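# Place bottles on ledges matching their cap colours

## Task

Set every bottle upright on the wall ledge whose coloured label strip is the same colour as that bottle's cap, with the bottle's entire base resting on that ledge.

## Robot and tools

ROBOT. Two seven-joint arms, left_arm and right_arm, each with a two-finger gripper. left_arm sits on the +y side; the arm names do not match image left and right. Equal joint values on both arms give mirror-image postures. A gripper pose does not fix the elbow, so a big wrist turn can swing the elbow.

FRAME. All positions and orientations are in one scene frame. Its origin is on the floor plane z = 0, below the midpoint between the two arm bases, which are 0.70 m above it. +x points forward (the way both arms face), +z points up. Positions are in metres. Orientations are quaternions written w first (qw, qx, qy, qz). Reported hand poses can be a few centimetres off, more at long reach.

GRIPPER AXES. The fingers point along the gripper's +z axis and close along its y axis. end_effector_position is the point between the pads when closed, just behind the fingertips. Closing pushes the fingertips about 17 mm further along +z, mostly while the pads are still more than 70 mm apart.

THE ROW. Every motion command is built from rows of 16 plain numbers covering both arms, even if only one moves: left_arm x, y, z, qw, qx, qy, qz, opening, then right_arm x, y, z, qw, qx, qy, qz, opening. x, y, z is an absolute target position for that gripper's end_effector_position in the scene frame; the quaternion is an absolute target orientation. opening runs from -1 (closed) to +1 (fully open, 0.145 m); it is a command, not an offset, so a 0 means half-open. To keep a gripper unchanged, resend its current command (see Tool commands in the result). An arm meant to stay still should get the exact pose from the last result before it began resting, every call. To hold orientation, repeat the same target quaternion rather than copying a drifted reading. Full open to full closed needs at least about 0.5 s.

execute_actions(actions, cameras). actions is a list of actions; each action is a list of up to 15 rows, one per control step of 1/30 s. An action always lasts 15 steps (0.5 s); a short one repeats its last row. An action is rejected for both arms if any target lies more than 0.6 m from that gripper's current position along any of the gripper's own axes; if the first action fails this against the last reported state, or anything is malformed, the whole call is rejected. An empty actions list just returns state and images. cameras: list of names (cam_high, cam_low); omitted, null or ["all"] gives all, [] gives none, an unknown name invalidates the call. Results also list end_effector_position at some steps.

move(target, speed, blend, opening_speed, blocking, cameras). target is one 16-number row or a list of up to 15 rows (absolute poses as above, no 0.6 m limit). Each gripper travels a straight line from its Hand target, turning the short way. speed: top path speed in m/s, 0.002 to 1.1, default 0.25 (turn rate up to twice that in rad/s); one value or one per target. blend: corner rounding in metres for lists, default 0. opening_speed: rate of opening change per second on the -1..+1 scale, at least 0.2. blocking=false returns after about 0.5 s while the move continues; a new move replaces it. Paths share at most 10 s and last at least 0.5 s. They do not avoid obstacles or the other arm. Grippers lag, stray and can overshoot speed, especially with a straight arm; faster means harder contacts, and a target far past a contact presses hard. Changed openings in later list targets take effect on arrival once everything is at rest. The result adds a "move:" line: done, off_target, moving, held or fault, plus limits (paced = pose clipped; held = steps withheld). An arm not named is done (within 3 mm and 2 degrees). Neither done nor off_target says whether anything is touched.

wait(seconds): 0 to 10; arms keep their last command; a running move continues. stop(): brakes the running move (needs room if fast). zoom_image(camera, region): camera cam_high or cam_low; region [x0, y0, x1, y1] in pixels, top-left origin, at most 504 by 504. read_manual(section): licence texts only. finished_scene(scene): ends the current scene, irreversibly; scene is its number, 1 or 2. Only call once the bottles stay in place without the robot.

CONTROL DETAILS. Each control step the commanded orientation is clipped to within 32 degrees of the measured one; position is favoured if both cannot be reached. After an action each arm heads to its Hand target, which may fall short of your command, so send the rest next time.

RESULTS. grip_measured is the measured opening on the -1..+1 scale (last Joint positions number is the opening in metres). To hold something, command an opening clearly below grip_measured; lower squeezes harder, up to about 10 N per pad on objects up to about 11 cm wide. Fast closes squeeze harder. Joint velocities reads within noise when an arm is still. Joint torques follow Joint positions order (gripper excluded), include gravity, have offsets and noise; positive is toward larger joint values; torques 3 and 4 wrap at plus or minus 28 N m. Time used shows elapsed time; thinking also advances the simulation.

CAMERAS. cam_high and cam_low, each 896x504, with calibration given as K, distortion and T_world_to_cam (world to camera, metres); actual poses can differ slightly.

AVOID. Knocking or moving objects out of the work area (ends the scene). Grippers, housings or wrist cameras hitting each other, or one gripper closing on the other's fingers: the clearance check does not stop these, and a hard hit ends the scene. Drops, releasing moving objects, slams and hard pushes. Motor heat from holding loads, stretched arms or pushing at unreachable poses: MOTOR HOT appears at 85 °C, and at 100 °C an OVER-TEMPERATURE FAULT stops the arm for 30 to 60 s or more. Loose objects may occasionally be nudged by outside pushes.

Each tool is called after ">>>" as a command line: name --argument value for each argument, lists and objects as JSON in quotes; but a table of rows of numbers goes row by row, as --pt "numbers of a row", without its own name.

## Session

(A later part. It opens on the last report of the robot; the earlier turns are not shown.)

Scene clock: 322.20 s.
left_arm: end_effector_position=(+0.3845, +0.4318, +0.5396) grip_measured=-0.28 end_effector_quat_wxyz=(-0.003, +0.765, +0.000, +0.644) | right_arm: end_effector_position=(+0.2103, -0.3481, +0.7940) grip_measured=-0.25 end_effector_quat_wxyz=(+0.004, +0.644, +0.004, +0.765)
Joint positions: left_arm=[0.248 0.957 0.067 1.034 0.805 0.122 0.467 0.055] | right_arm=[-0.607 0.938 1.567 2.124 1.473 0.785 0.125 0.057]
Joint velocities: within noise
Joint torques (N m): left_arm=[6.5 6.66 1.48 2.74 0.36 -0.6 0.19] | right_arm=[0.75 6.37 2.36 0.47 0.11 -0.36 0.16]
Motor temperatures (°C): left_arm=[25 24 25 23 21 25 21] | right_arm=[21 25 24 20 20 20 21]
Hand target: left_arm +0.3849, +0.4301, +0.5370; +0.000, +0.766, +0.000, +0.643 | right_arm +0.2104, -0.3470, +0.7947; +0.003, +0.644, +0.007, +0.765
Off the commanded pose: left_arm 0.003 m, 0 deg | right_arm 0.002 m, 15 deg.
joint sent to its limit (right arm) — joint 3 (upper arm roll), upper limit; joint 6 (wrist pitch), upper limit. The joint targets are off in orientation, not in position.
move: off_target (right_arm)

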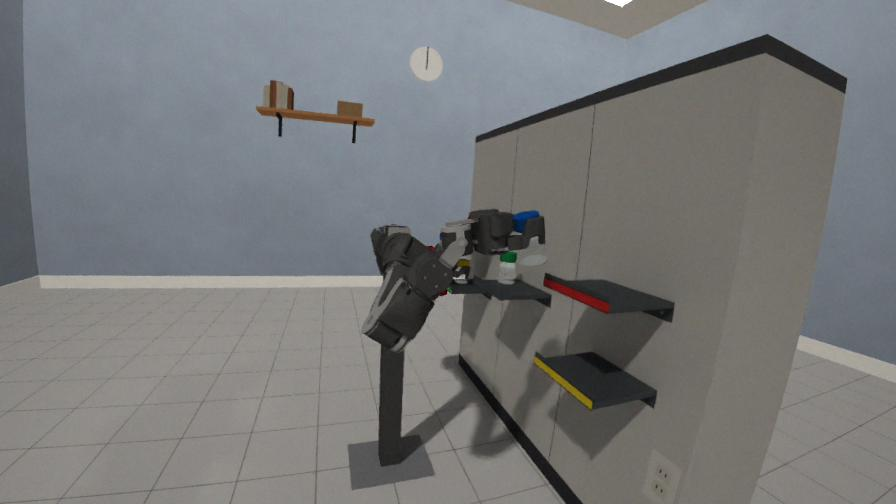

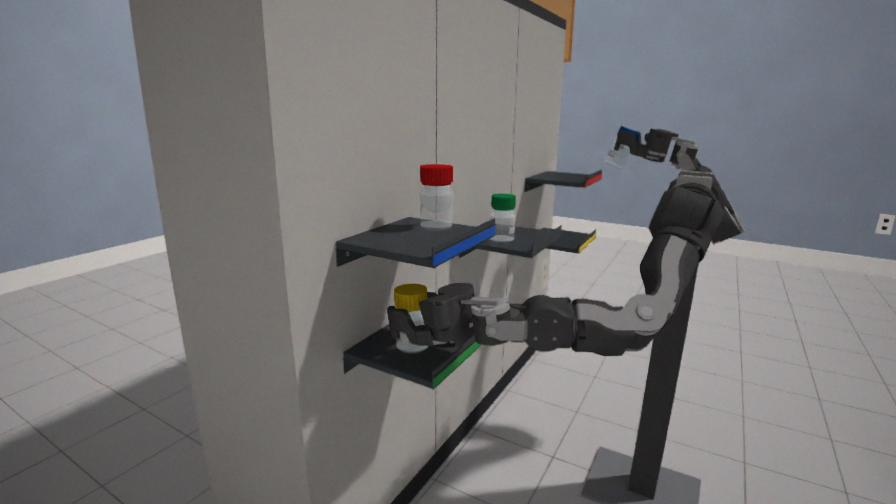

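>>> move --pt "0.385 0.43 0.533 0 0.766 0 0.643 -0.6 0.21 -0.347 0.795 0 0.74 0 0.6726 -0.6" --pt "0.385 0.43 0.533 0 0.766 0 0.643 0.6 0.21 -0.347 0.795 0 0.74 0 0.6726 -0.6" --speed 0.04 --opening_speed 1

>>> zoom_image --camera "cam_low" --region '[320, 200, 580, 420]'

Scene clock: 333.83 s.
left_arm: end_effector_position=(+0.3853, +0.4306, +0.5364) grip_measured=+0.60 end_effector_quat_wxyz=(-0.002, +0.763, -0.001, +0.646) | right_arm: end_effector_position=(+0.2103, -0.3482, +0.7940) grip_measured=-0.25 end_effector_quat_wxyz=(+0.004, +0.644, +0.004, +0.765)
Joint positions: left_arm=[0.253 0.957 0.044 1.021 0.818 0.097 0.467 0.119] | right_arm=[-0.607 0.938 1.567 2.124 1.472 0.785 0.125 0.057]
Joint velocities: within noise
Joint torques (N m): left_arm=[5.87 7.11 1.66 2.71 0.36 -0.47 0.12] | right_arm=[0.8 6.5 2.37 0.5 0.11 -0.36 0.15]
Motor temperatures (°C): left_arm=[25 25 25 23 21 25 21] | right_arm=[21 25 24 20 20 20 21]
Hand target: left_arm +0.3850, +0.4301, +0.5331; +0.000, +0.766, +0.000, +0.643 | right_arm +0.2104, -0.3471, +0.7947; +0.003, +0.644, +0.007, +0.765
Off the commanded pose: left_arm 0.003 m, 1 deg | right_arm 0.002 m, 15 deg.
joint sent to its limit (right arm) — joint 3 (upper arm roll), upper limit; joint 6 (wrist pitch), upper limit. The joint targets are off in orientation, not in position.
move: off_target (right_arm); target 2's new opening was sent with left_arm's hand 0.006 m and 1 deg from that target

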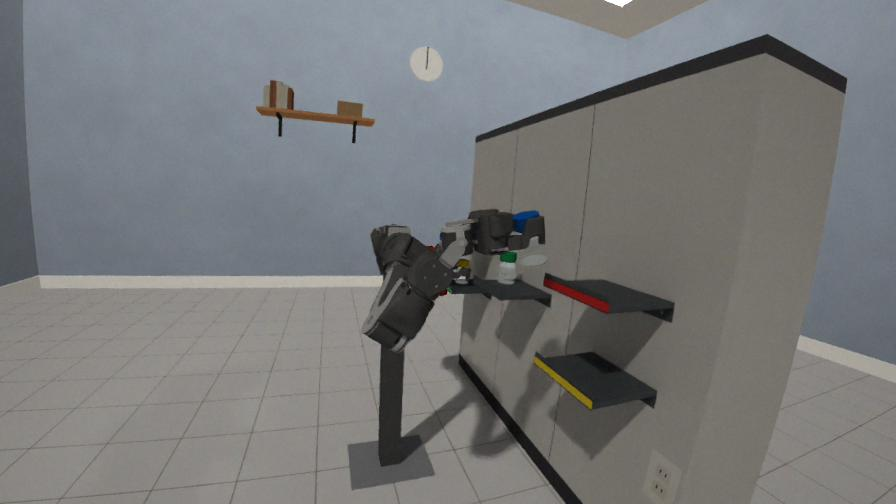

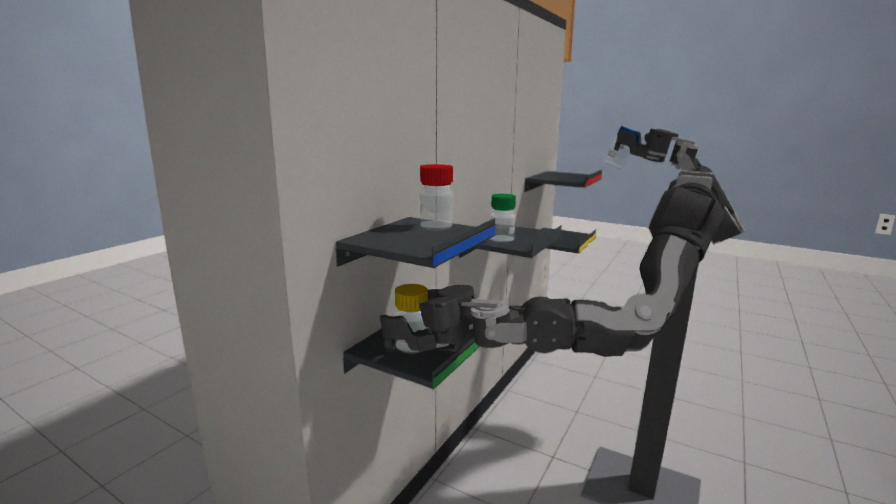

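Scaled by 1.938 from the camera's 896x504 image, which has a finer 1280x720 frame.

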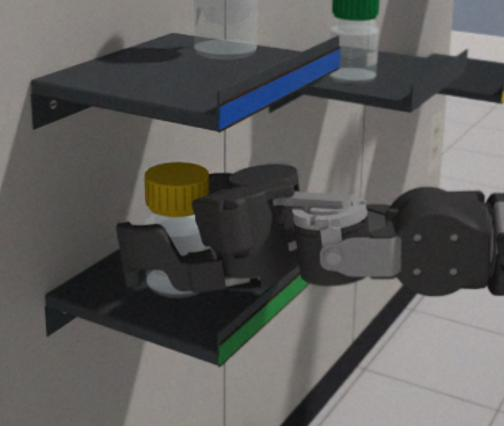

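>>> move --pt "0.24 0.43 0.54 0 0.766 0 0.643 0.6 0.21 -0.347 0.795 0 0.74 0 0.6726 -0.6" --pt "0.24 0.2 0.59 0 0.766 0 0.643 0.6 0.21 -0.347 0.795 0 0.74 0 0.6726 -0.6" --pt "0.26 0.03 0.64 0 0.766 0 0.643 0.6 0.21 -0.347 0.795 0 0.74 0 0.6726 -0.6" --pt "0.36 0.03 0.637 0 0.766 0 0.643 0.6 0.21 -0.347 0.795 0 0.74 0 0.6726 -0.6" --blend 0.02

>>> zoom_image --camera "cam_low" --region '[380, 130, 640, 350]'

>>> zoom_image --camera "cam_high" --region '[420, 200, 660, 335]'

Scene clock: 348.00 s.
left_arm: end_effector_position=(+0.3601, +0.0294, +0.6368) grip_measured=+0.60 end_effector_quat_wxyz=(+0.003, +0.766, +0.001, +0.643) | right_arm: end_effector_position=(+0.2103, -0.3482, +0.7940) grip_measured=-0.25 end_effector_quat_wxyz=(+0.004, +0.644, +0.004, +0.765)
Joint positions: left_arm=[0.646 0.106 -0.777 1.994 0.929 0.781 -1.291 0.119] | right_arm=[-0.607 0.938 1.567 2.124 1.472 0.785 0.125 0.057]
Joint velocities: within noise
Joint torques (N m): left_arm=[7.74 -0.86 0.64 3.56 -0.2 -0.18 -0.06] | right_arm=[0.62 6.42 2.25 0.53 0.11 -0.39 0.17]
Motor temperatures (°C): left_arm=[25 25 25 23 21 25 21] | right_arm=[21 25 24 20 20 20 21]
Hand target: left_arm +0.3599, +0.0299, +0.6370; +0.000, +0.766, +0.000, +0.643 | right_arm +0.2104, -0.3471, +0.7947; +0.003, +0.644, +0.007, +0.765
Off the commanded pose: left_arm 0.001 m, 0 deg | right_arm 0.002 m, 15 deg.
joint sent to its limit (left arm) — joint 6 (wrist pitch), upper limit. The joint targets still meet the commanded pose.
joint sent to its limit (right arm) — joint 3 (upper arm roll), upper limit; joint 6 (wrist pitch), upper limit. The joint targets are off in orientation, not in position.
move: off_target (right_arm)

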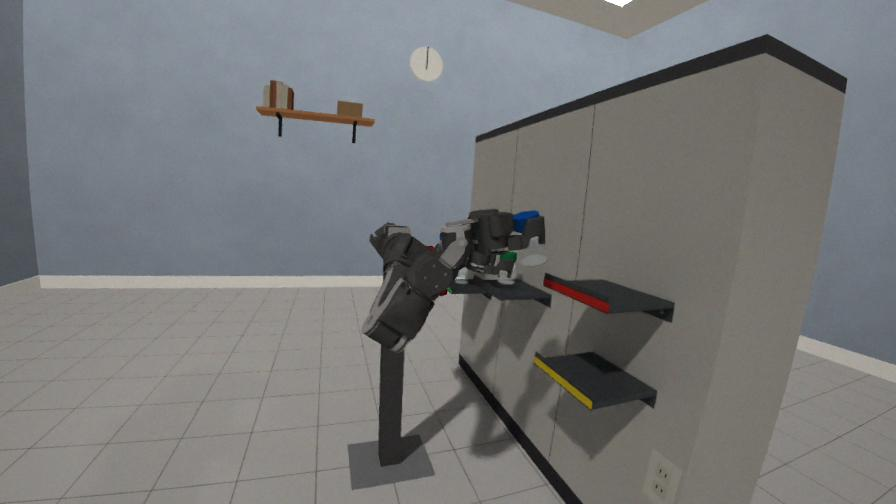

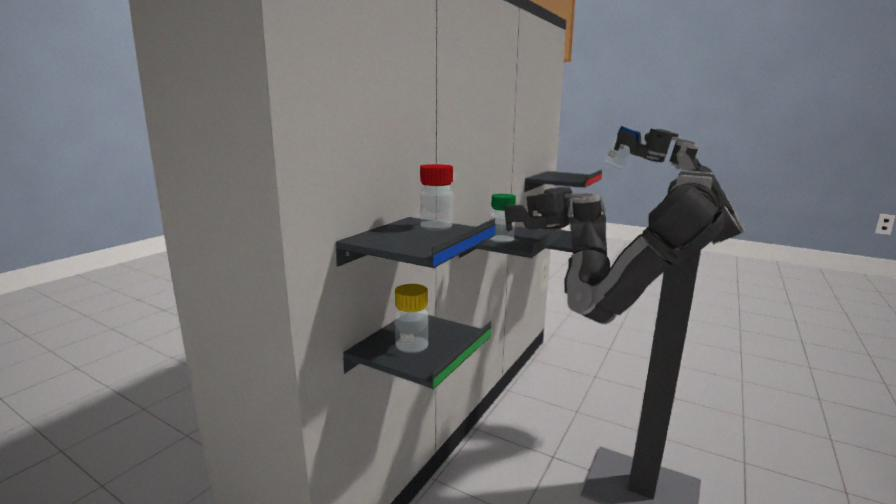

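Scaled by 1.938 from the camera's 896x504 image, which has a finer 1280x720 frame.

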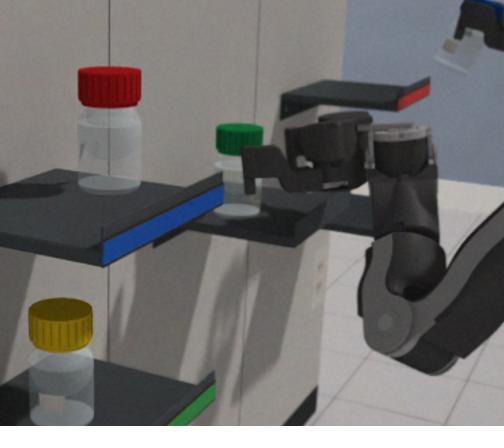

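Scaled by 2.100 from the camera's 896x504 image, which has a finer 1280x720 frame.

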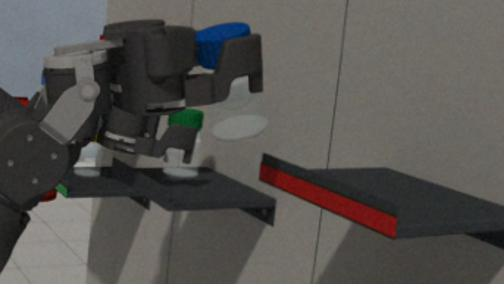

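>>> move --pt "0.396 0.03 0.637 0 0.766 0 0.643 0.6 0.21 -0.347 0.795 0 0.74 0 0.6726 -0.6" --pt "0.396 0.03 0.637 0 0.766 0 0.643 -0.6 0.21 -0.347 0.795 0 0.74 0 0.6726 -0.6" --speed 0.15 --opening_speed 1.2

>>> zoom_image --camera "cam_low" --region '[380, 130, 640, 350]'

>>> zoom_image --camera "cam_high" --region '[420, 200, 660, 335]'

Scene clock: 363.03 s.
left_arm: end_effector_position=(+0.3953, +0.0305, +0.6375) grip_measured=-0.25 end_effector_quat_wxyz=(-0.002, +0.765, +0.001, +0.644) | right_arm: end_effector_position=(+0.2103, -0.3482, +0.7940) grip_measured=-0.25 end_effector_quat_wxyz=(+0.004, +0.644, +0.004, +0.765)
Joint positions: left_arm=[0.747 0.121 -0.765 1.823 0.926 0.717 -1.178 0.057] | right_arm=[-0.607 0.938 1.567 2.124 1.472 0.785 0.125 0.057]
Joint velocities: within noise
Joint torques (N m): left_arm=[8.45 -1.12 1.66 2.82 -0.17 -0.34 0.25] | right_arm=[0.7 6.47 2.37 0.44 0.12 -0.36 0.18]
Motor temperatures (°C): left_arm=[26 23 25 23 21 25 21] | right_arm=[21 25 24 20 20 20 21]
Hand target: left_arm +0.3960, +0.0300, +0.6370; +0.000, +0.766, +0.000, +0.643 | right_arm +0.2104, -0.3471, +0.7947; +0.003, +0.644, +0.007, +0.765
Off the commanded pose: left_arm 0.001 m, 0 deg | right_arm 0.002 m, 15 deg.
joint sent to its limit (right arm) — joint 3 (upper arm roll), upper limit; joint 6 (wrist pitch), upper limit. The joint targets are off in orientation, not in position.
move: off_target (right_arm)

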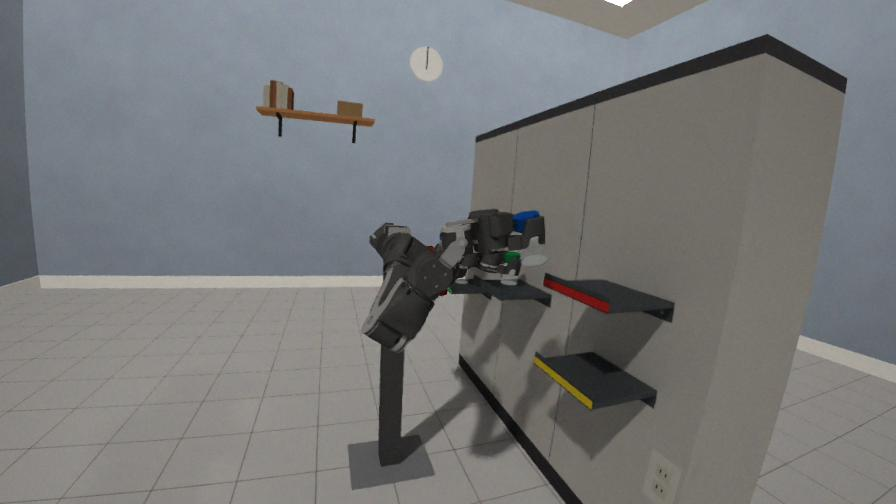

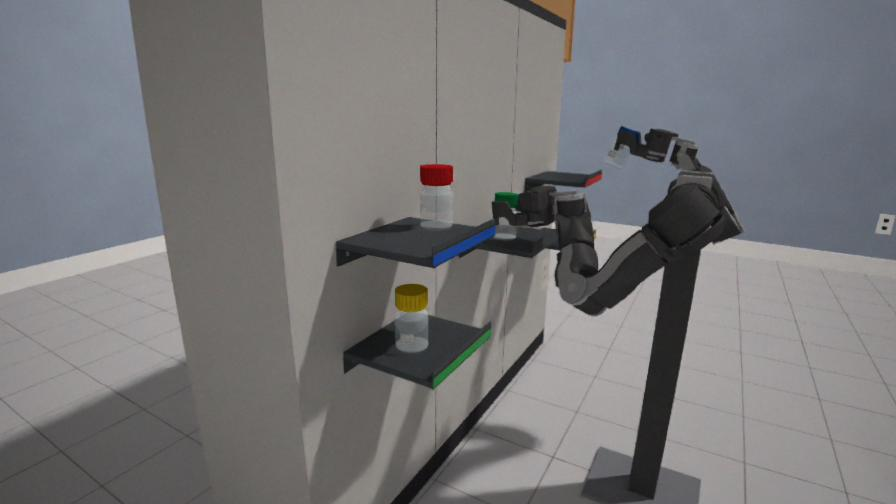

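Scaled by 1.938 from the camera's 896x504 image, which has a finer 1280x720 frame.

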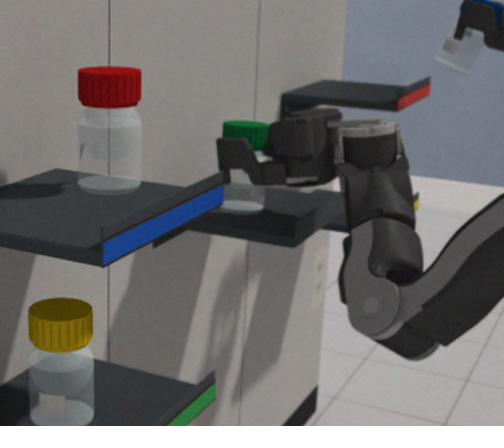

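Scaled by 2.100 from the camera's 896x504 image, which has a finer 1280x720 frame.

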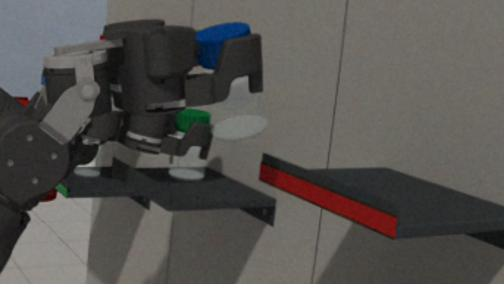

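>>> move --pt "0.396 0.03 0.69 0 0.766 0 0.643 -0.6 0.21 -0.347 0.795 0 0.74 0 0.6726 -0.6" --pt "0.24 0.06 0.69 0 0.766 0 0.643 -0.6 0.21 -0.347 0.795 0 0.74 0 0.6726 -0.6" --pt "0.22 0.2 0.62 0 0.766 0 0.643 -0.6 0.21 -0.347 0.795 0 0.74 0 0.6726 -0.6" --pt "0.22 0.33 0.58 0 0.766 0 0.643 -0.6 0.21 -0.347 0.795 0 0.74 0 0.6726 -0.6" --pt "0.39 0.33 0.58 0 0.766 0 0.643 -0.6 0.21 -0.347 0.795 0 0.74 0 0.6726 -0.6" --blend 0.02

>>> zoom_image --camera "cam_low" --region '[320, 200, 580, 420]'

>>> zoom_image --camera "cam_high" --region '[420, 200, 660, 335]'

Scene clock: 384.27 s.
left_arm: end_effector_position=(+0.3898, +0.3296, +0.5800) grip_measured=-0.26 end_effector_quat_wxyz=(-0.012, +0.766, -0.014, +0.642) | right_arm: end_effector_position=(+0.2103, -0.3482, +0.7940) grip_measured=-0.25 end_effector_quat_wxyz=(+0.004, +0.644, +0.004, +0.765)
Joint positions: left_arm=[-1.407 1.753 0.958 1.611 1.584 -0.273 -0.206 0.056] | right_arm=[-0.607 0.938 1.567 2.124 1.472 0.785 0.125 0.057]
Joint velocities: within noise
Joint torques (N m): left_arm=[5.39 1.52 3.21 0.18 0.11 -0.93 -0.02] | right_arm=[0.73 6.45 2.29 0.54 0.12 -0.36 0.16]
Motor temperatures (°C): left_arm=[27 23 25 22 22 25 21] | right_arm=[21 25 24 20 20 20 21]
Hand target: left_arm +0.3898, +0.3300, +0.5802; -0.012, +0.765, -0.012, +0.644 | right_arm +0.2104, -0.3471, +0.7947; +0.003, +0.644, +0.007, +0.765
Off the commanded pose: left_arm 0.000 m, 2 deg | right_arm 0.002 m, 15 deg.
joint sent to its limit (left arm) — joint 1 (shoulder pitch), lower limit; joint 5 (forearm roll), upper limit. The joint targets still meet the commanded pose.
joint sent to its limit (right arm) — joint 3 (upper arm roll), upper limit; joint 6 (wrist pitch), upper limit. The joint targets are off in orientation, not in position.
move: off_target (right_arm); limits=paced

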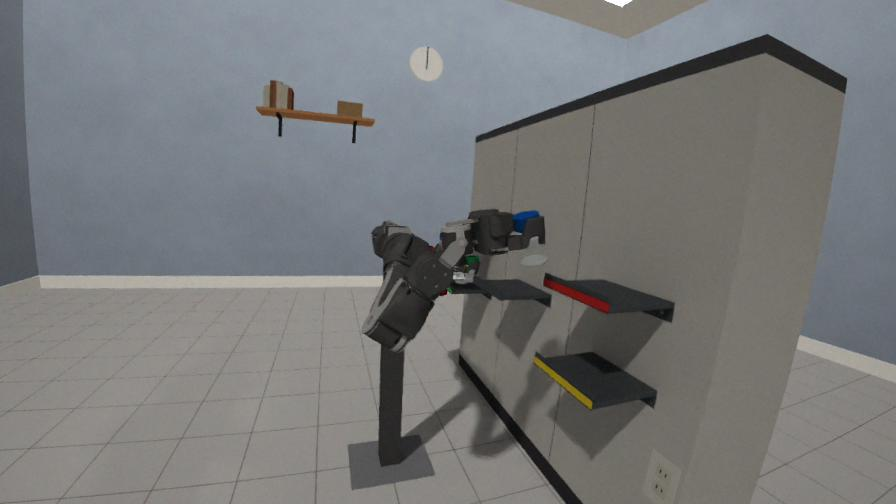

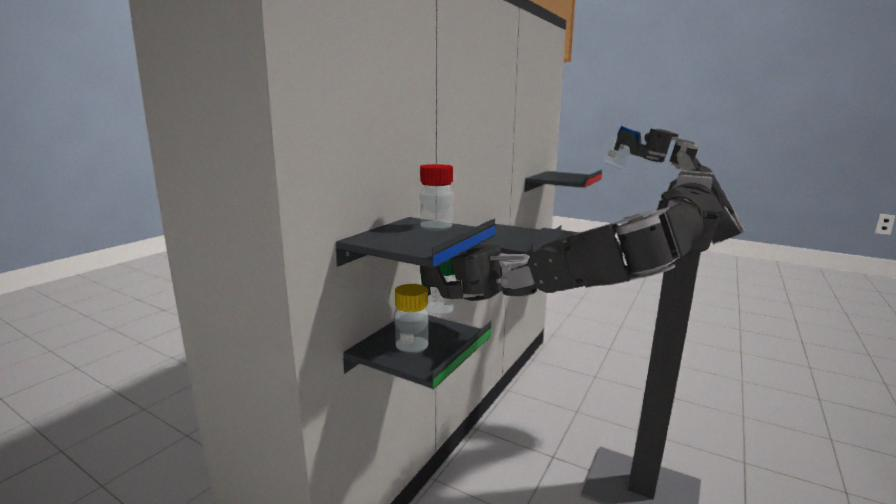

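Scaled by 1.938 from the camera's 896x504 image, which has a finer 1280x720 frame.

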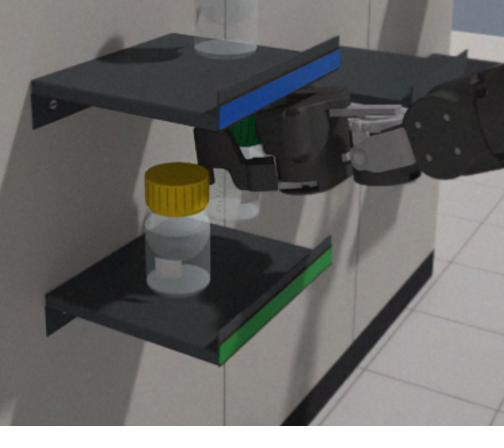

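Scaled by 2.100 from the camera's 896x504 image, which has a finer 1280x720 frame.

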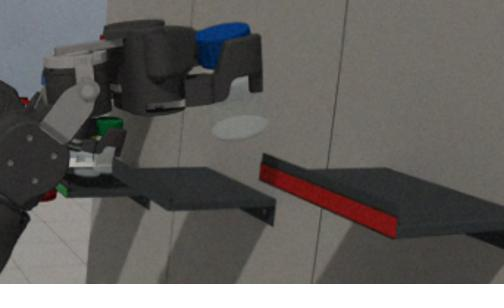

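>>> move --pt "0.39 0.33 0.535 0 0.766 0 0.643 -0.6 0.21 -0.347 0.795 0 0.74 0 0.6726 -0.6" --speed 0.06

>>> zoom_image --camera "cam_low" --region '[320, 200, 580, 420]'

Scene clock: 394.33 s.
left_arm: end_effector_position=(+0.3936, +0.3277, +0.5493) grip_measured=-0.26 end_effector_quat_wxyz=(-0.043, +0.751, -0.036, +0.658) | right_arm: end_effector_position=(+0.2103, -0.3482, +0.7940) grip_measured=-0.25 end_effector_quat_wxyz=(+0.004, +0.644, +0.004, +0.765)
Joint positions: left_arm=[-1.399 1.899 0.711 1.53 1.584 -0.536 -0.288 0.056] | right_arm=[-0.607 0.938 1.567 2.124 1.472 0.785 0.125 0.057]
Joint velocities: within noise
Joint torques (N m): left_arm=[4.21 1.62 0.36 -0.16 0.11 0.46 -0.1] | right_arm=[0.73 6.34 2.29 0.58 0.13 -0.38 0.16]
Motor temperatures (°C): left_arm=[26 23 25 22 21 25 21] | right_arm=[21 25 24 20 20 20 21]
Hand target: left_arm +0.3890, +0.3298, +0.5356; -0.050, +0.769, -0.039, +0.636 | right_arm +0.2104, -0.3471, +0.7947; +0.003, +0.644, +0.007, +0.765
Off the commanded pose: left_arm 0.015 m, 7 deg | right_arm 0.002 m, 15 deg.
joint sent to its limit (left arm) — joint 1 (shoulder pitch), lower limit; joint 5 (forearm roll), upper limit. The joint targets are off in orientation, not in position.
joint sent to its limit (right arm) — joint 3 (upper arm roll), upper limit; joint 6 (wrist pitch), upper limit. The joint targets are off in orientation, not in position.
move: off_target (left_arm, right_arm)

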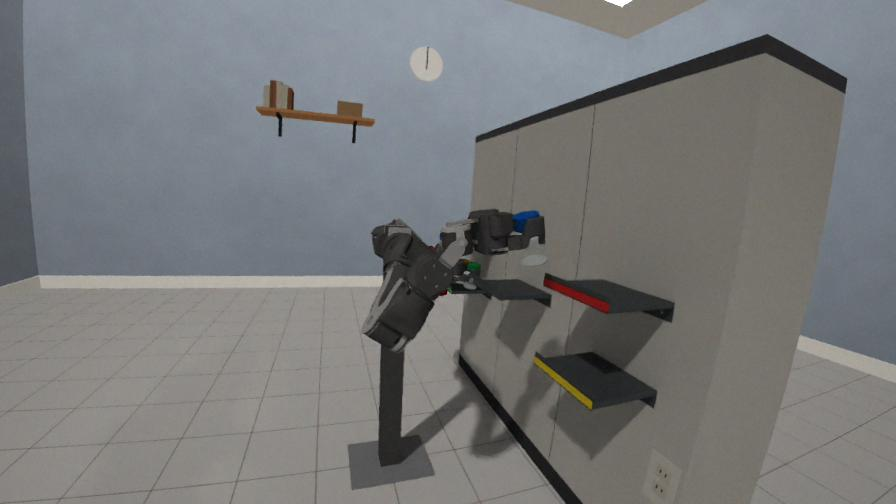

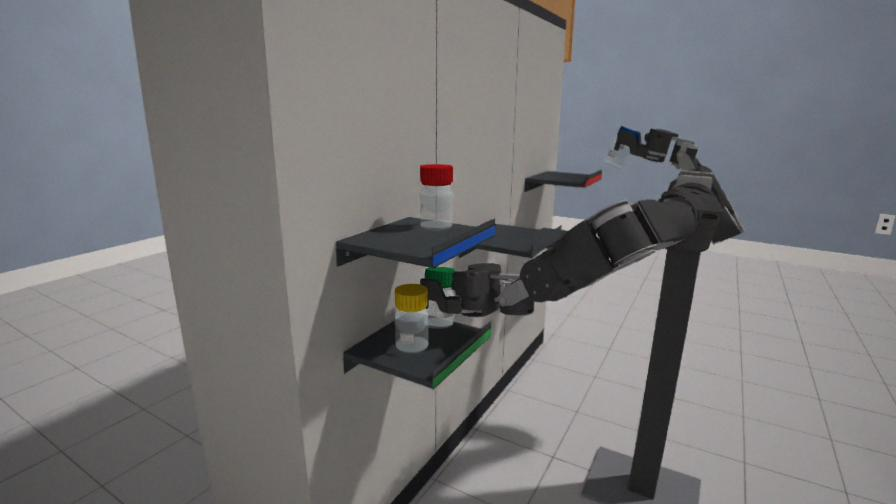

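Scaled by 1.938 from the camera's 896x504 image, which has a finer 1280x720 frame.

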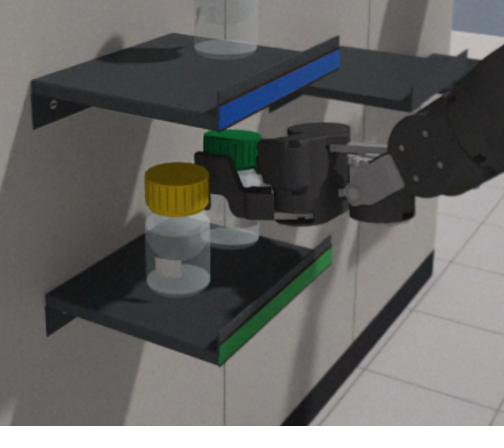

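>>> move --pt "0.39 0.33 0.546 0 0.766 0 0.643 -0.6 0.21 -0.347 0.795 0 0.74 0 0.6726 -0.6" --pt "0.39 0.33 0.546 0 0.766 0 0.643 0.1 0.21 -0.347 0.795 0 0.74 0 0.6726 -0.6" --speed 0.05 --opening_speed 0.7

>>> zoom_image --camera "cam_low" --region '[320, 200, 580, 420]'

Scene clock: 410.00 s.
left_arm: end_effector_position=(+0.3902, +0.3301, +0.5477) grip_measured=+0.10 end_effector_quat_wxyz=(-0.038, +0.766, -0.031, +0.641) | right_arm: end_effector_position=(+0.2103, -0.3482, +0.7940) grip_measured=-0.25 end_effector_quat_wxyz=(+0.004, +0.644, +0.004, +0.765)
Joint positions: left_arm=[-1.407 1.859 0.762 1.547 1.584 -0.455 -0.262 0.083] | right_arm=[-0.607 0.938 1.567 2.124 1.472 0.785 0.125 0.057]
Joint velocities: within noise
Joint torques (N m): left_arm=[5.74 1.12 3.03 -0.05 0.1 -0.57 0.15] | right_arm=[0.75 6.4 2.26 0.51 0.14 -0.35 0.15]
Motor temperatures (°C): left_arm=[25 22 25 22 21 25 21] | right_arm=[21 25 24 20 20 20 21]
Hand target: left_arm +0.3896, +0.3299, +0.5463; -0.037, +0.767, -0.031, +0.640 | right_arm +0.2104, -0.3471, +0.7947; +0.003, +0.644, +0.007, +0.765
Off the commanded pose: left_arm 0.002 m, 6 deg | right_arm 0.002 m, 15 deg.
joint sent to its limit (left arm) — joint 1 (shoulder pitch), lower limit; joint 5 (forearm roll), upper limit. The joint targets are off in orientation, not in position.
joint sent to its limit (right arm) — joint 3 (upper arm roll), upper limit; joint 6 (wrist pitch), upper limit. The joint targets are off in orientation, not in position.
move: off_target (left_arm, right_arm); target 2's new opening was sent with left_arm's hand 0.005 m and 6 deg from that target

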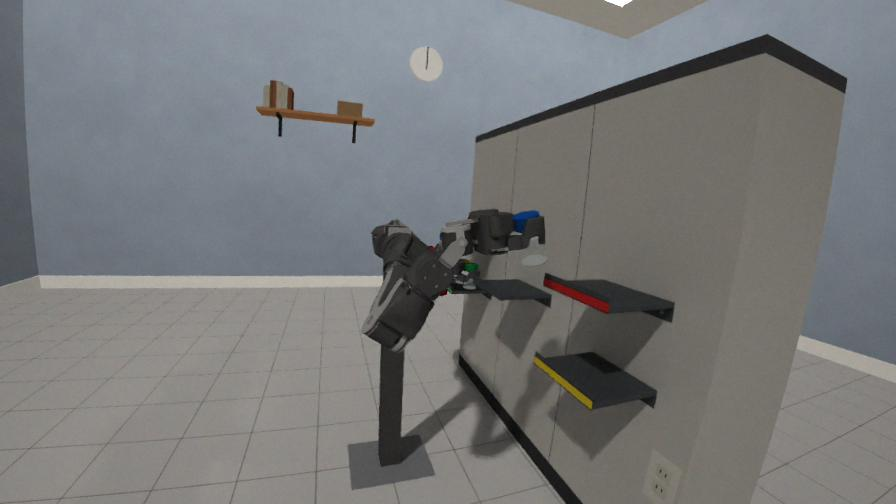

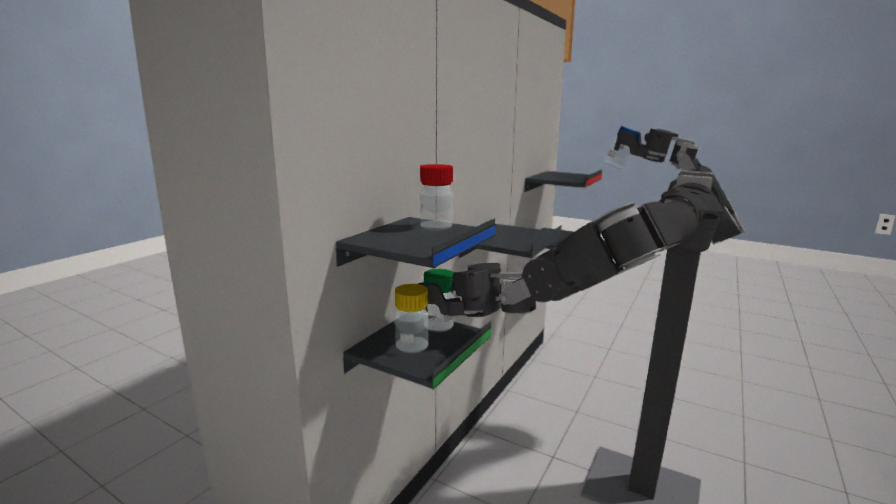

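Scaled by 1.938 from the camera's 896x504 image, which has a finer 1280x720 frame.

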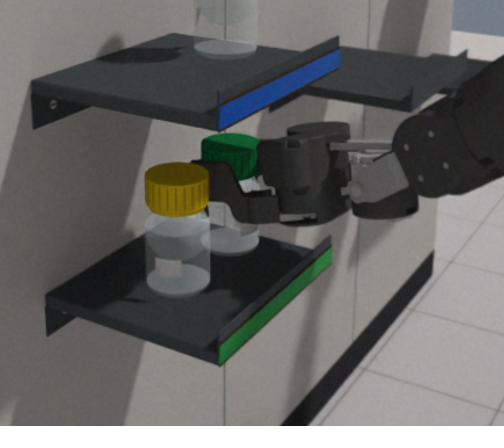

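>>> zoom_image --camera "cam_low" --region '[390, 250, 510, 360]'

>>> zoom_image --camera "cam_high" --region '[430, 230, 520, 310]'

Scaled by 4.200 from the camera's 896x504 image, which has a finer 1280x720 frame.

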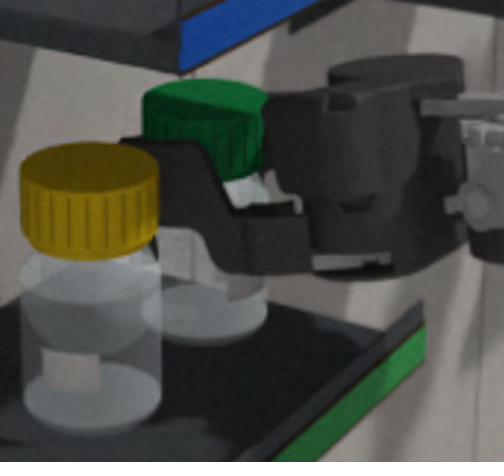

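Scaled by 5.600 from the camera's 896x504 image, which has a finer 1280x720 frame.

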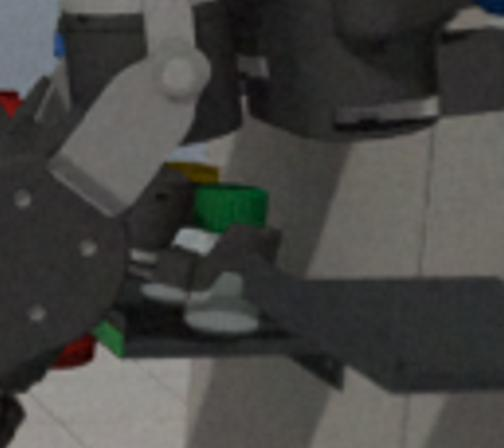

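>>> move --pt "0.25 0.33 0.55 0 0.766 0 0.643 0.1 0.21 -0.347 0.795 0 0.74 0 0.6726 -0.6" --speed 0.12

>>> zoom_image --camera "cam_low" --region '[320, 200, 580, 420]'

>>> zoom_image --camera "cam_high" --region '[420, 200, 660, 335]'

Scene clock: 423.17 s.
left_arm: end_effector_position=(+0.2501, +0.3312, +0.5502) grip_measured=+0.10 end_effector_quat_wxyz=(-0.002, +0.765, +0.003, +0.644) | right_arm: end_effector_position=(+0.2103, -0.3482, +0.7940) grip_measured=-0.25 end_effector_quat_wxyz=(+0.004, +0.644, +0.004, +0.765)
Joint positions: left_arm=[-1.408 1.092 0.826 2.027 1.226 -0.322 -0.097 0.083] | right_arm=[-0.607 0.938 1.567 2.124 1.472 0.785 0.125 0.057]
Joint velocities: within noise
Joint torques (N m): left_arm=[0.25 1.33 3 2.28 0.04 -0.56 0.24] | right_arm=[0.67 6.34 2.28 0.49 0.13 -0.38 0.18]
Motor temperatures (°C): left_arm=[25 22 25 22 21 25 21] | right_arm=[21 25 24 20 20 20 21]
Hand target: left_arm +0.2501, +0.3299, +0.5501; +0.000, +0.766, +0.000, +0.643 | right_arm +0.2104, -0.3471, +0.7947; +0.003, +0.644, +0.007, +0.765
Off the commanded pose: left_arm 0.001 m, 0 deg | right_arm 0.002 m, 15 deg.
joint sent to its limit (left arm) — joint 1 (shoulder pitch), lower limit. The joint targets still meet the commanded pose.
joint sent to its limit (right arm) — joint 3 (upper arm roll), upper limit; joint 6 (wrist pitch), upper limit. The joint targets are off in orientation, not in position.
move: off_target (right_arm)

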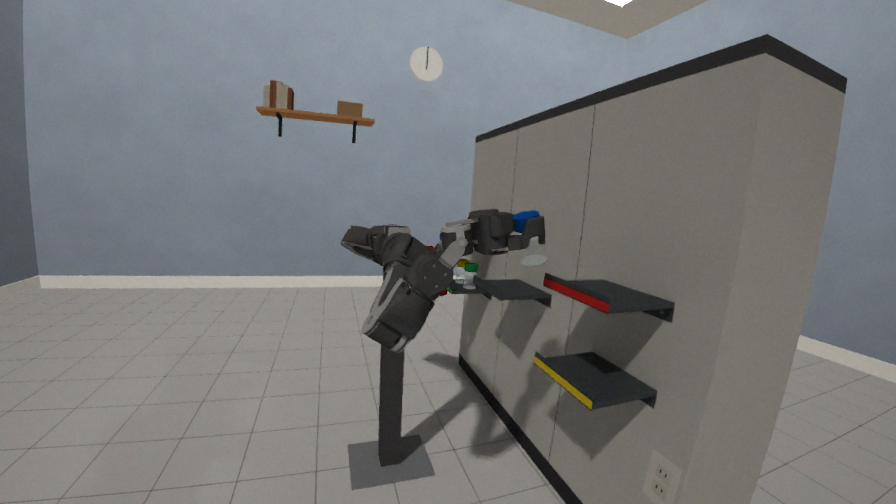

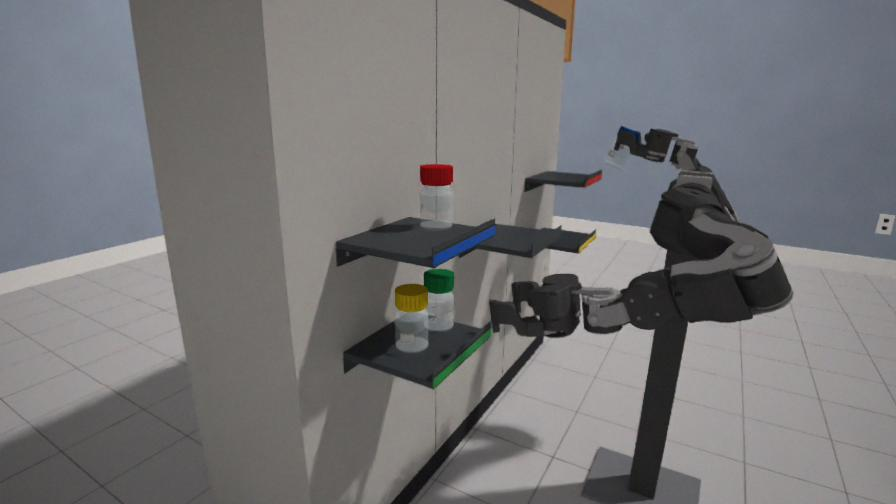

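Scaled by 1.938 from the camera's 896x504 image, which has a finer 1280x720 frame.

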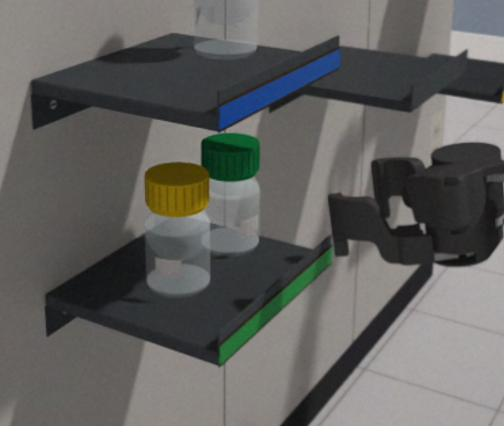

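Scaled by 2.100 from the camera's 896x504 image, which has a finer 1280x720 frame.

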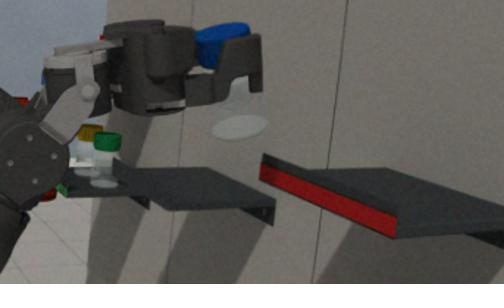

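>>> move --pt "0.21 0.33 0.6 0 0.766 0 0.643 0.6 0.22 -0.2 0.74 0 0.766 0 0.643 -0.6" --pt "0.21 0.33 0.74 0 0.766 0 0.643 0.6 0.24 0 0.70 0 0.766 0 0.643 -0.6" --pt "0.21 0.33 0.74 0 0.766 0 0.643 0.6 0.375 0 0.69 0 0.766 0 0.643 -0.6" --blend 0.02

>>> zoom_image --camera "cam_low" --region '[380, 130, 640, 350]'

>>> zoom_image --camera "cam_high" --region '[420, 200, 660, 335]'

Scene clock: 439.70 s.
left_arm: end_effector_position=(+0.2100, +0.3294, +0.7402) grip_measured=+0.60 end_effector_quat_wxyz=(+0.000, +0.712, -0.006, +0.702) | right_arm: end_effector_position=(+0.3248, -0.0608, +0.6935) grip_measured=-0.25 end_effector_quat_wxyz=(-0.228, +0.658, +0.312, +0.646)
Joint positions: left_arm=[-0.807 0.822 1.577 2.245 1.489 0.78 0.121 0.119] | right_arm=[-1.311 1.998 1.309 2.135 1.559 0.002 -0.193 0.057]
Joint velocities: within noise
Joint torques (N m): left_arm=[0.04 4.47 1.48 0.34 0.22 -0.53 -0.06] | right_arm=[4.21 0.65 4.82 -0.09 0.06 -0.67 0.06]
Motor temperatures (°C): left_arm=[24 22 25 22 21 25 21] | right_arm=[21 25 24 19 20 20 21]
Hand target: left_arm +0.2103, +0.3300, +0.7396; -0.001, +0.714, -0.004, +0.701 | right_arm +0.3247, -0.0606, +0.6955; -0.231, +0.655, +0.310, +0.649
Off the commanded pose: left_arm 0.001 m, 9 deg | right_arm 0.079 m, 46 deg; orientation clipped.
joint read past its limit (left arm) — joint 3 (upper arm roll), upper limit.
joint read past its limit (right arm) — joint 2 (shoulder roll), upper limit.
joint sent to its limit (left arm) — joint 3 (upper arm roll), upper limit; joint 6 (wrist pitch), upper limit. The joint targets are off in orientation, not in position.
joint sent to its limit (right arm) — joint 1 (shoulder pitch), lower limit; joint 2 (shoulder roll), upper limit; joint 5 (forearm roll), upper limit. The joint targets are off in position and orientation.
move: off_target (left_arm, right_arm); limits=paced

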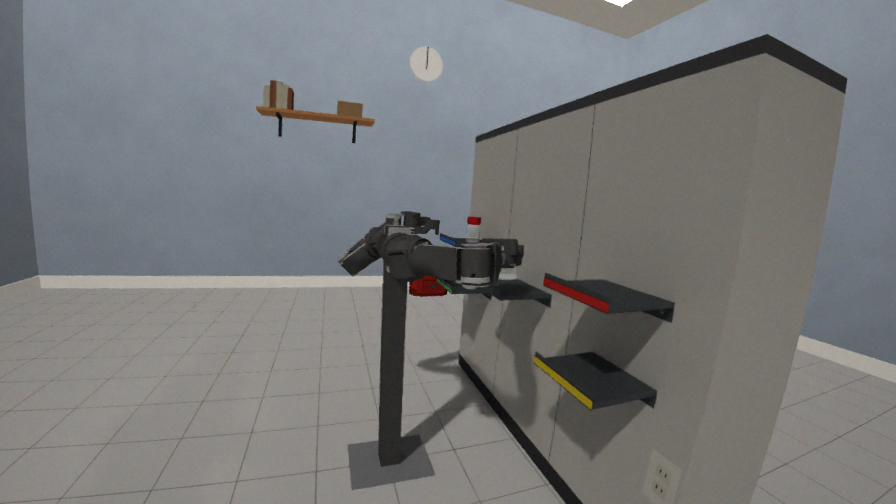

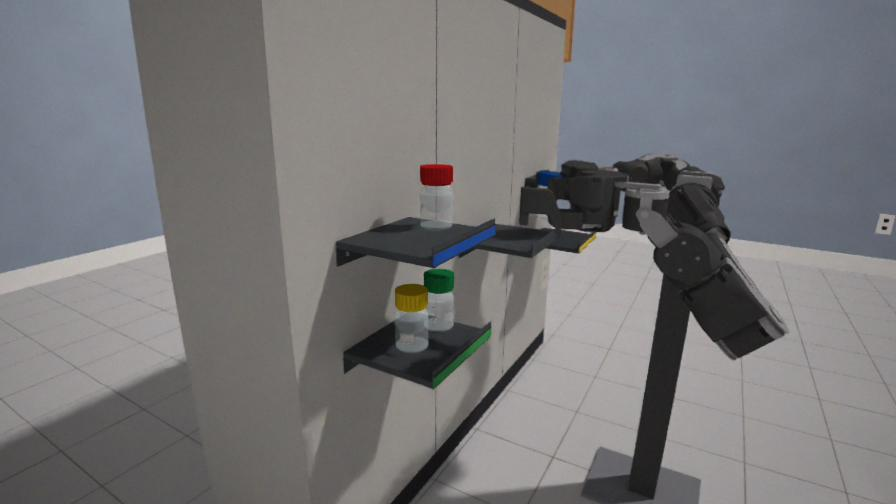

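Scaled by 1.938 from the camera's 896x504 image, which has a finer 1280x720 frame.

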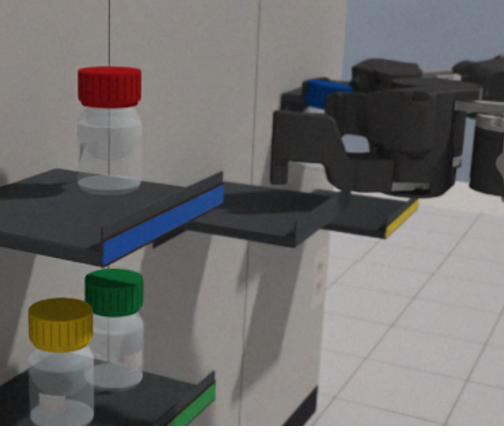

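Scaled by 2.100 from the camera's 896x504 image, which has a finer 1280x720 frame.

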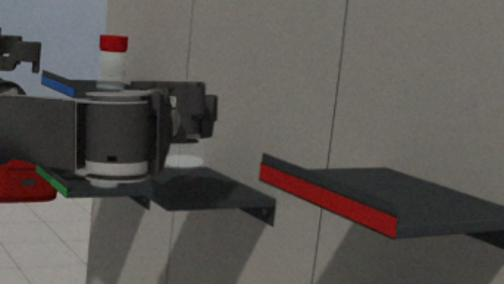

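>>> move --pt "0.21 0.33 0.74 0 0.766 0 0.643 0.6 0.24 -0.14 0.70 0 0.766 0 0.643 -0.6" --pt "0.21 0.33 0.74 0 0.766 0 0.643 0.6 0.24 -0.26 0.54 0 0.766 0 0.643 -0.6" --pt "0.21 0.33 0.74 0 0.766 0 0.643 0.6 0.25 -0.18 0.54 0 0.766 0 0.643 -0.6" --pt "0.21 0.33 0.74 0 0.766 0 0.643 0.6 0.25 -0.08 0.60 -0.166 0.740 0.198 0.621 -0.6" --pt "0.21 0.33 0.74 0 0.766 0 0.643 0.6 0.25 -0.06 0.70 -0.166 0.740 0.198 0.621 -0.6" --blend 0.02

>>> zoom_image --camera "cam_high" --region '[420, 200, 660, 335]'

Scene clock: 467.73 s.
left_arm: end_effector_position=(+0.2100, +0.3295, +0.7402) grip_measured=+0.60 end_effector_quat_wxyz=(+0.000, +0.712, -0.005, +0.702) | right_arm: end_effector_position=(+0.2501, -0.0593, +0.6986) grip_measured=-0.25 end_effector_quat_wxyz=(-0.270, +0.683, +0.320, +0.598)
Joint positions: left_arm=[-0.807 0.822 1.577 2.245 1.49 0.78 0.12 0.119] | right_arm=[0.557 0.971 -0.217 2.44 1.559 0.785 -0.246 0.057]
Joint velocities: within noise
Joint torques (N m): left_arm=[0.04 4.47 1.5 0.36 0.2 -0.53 -0.04] | right_arm=[3.26 2.18 3.59 0.58 0.02 -0.39 -0.17]
Motor temperatures (°C): left_arm=[23 23 25 21 21 25 21] | right_arm=[22 24 25 20 20 21 21]
Hand target: left_arm +0.2103, +0.3300, +0.7396; -0.001, +0.714, -0.004, +0.701 | right_arm +0.2507, -0.0602, +0.6999; -0.268, +0.683, +0.318, +0.601
Off the commanded pose: left_arm 0.001 m, 9 deg | right_arm 0.002 m, 20 deg.
joint read past its limit (left arm) — joint 3 (upper arm roll), upper limit.
joint sent to its limit (left arm) — joint 3 (upper arm roll), upper limit; joint 6 (wrist pitch), upper limit. The joint targets are off in orientation, not in position.
joint sent to its limit (right arm) — joint 4 (elbow), upper limit, where the elbow is as bent as it goes; joint 5 (forearm roll), upper limit; joint 6 (wrist pitch), upper limit. The joint targets are off in orientation, not in position.
move: off_target (left_arm, right_arm); limits=paced

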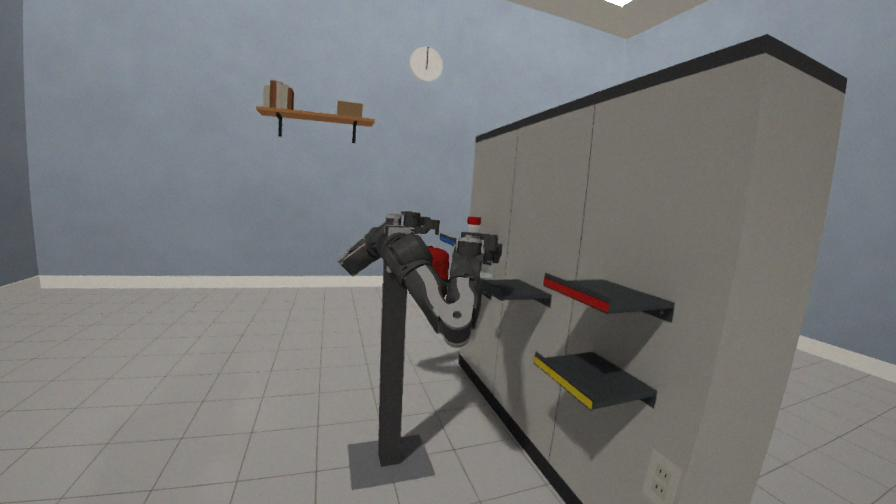

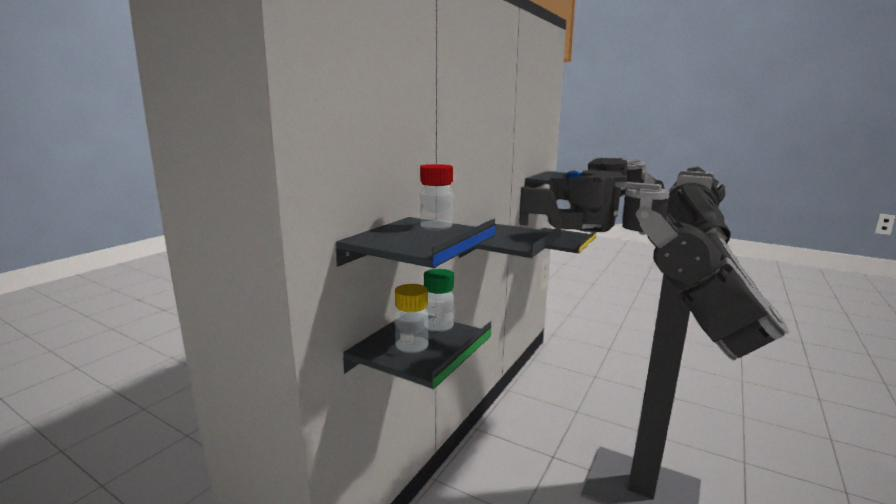

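Scaled by 2.100 from the camera's 896x504 image, which has a finer 1280x720 frame.

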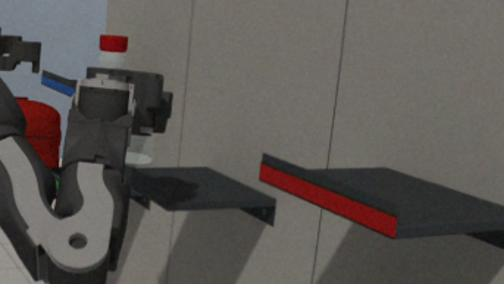

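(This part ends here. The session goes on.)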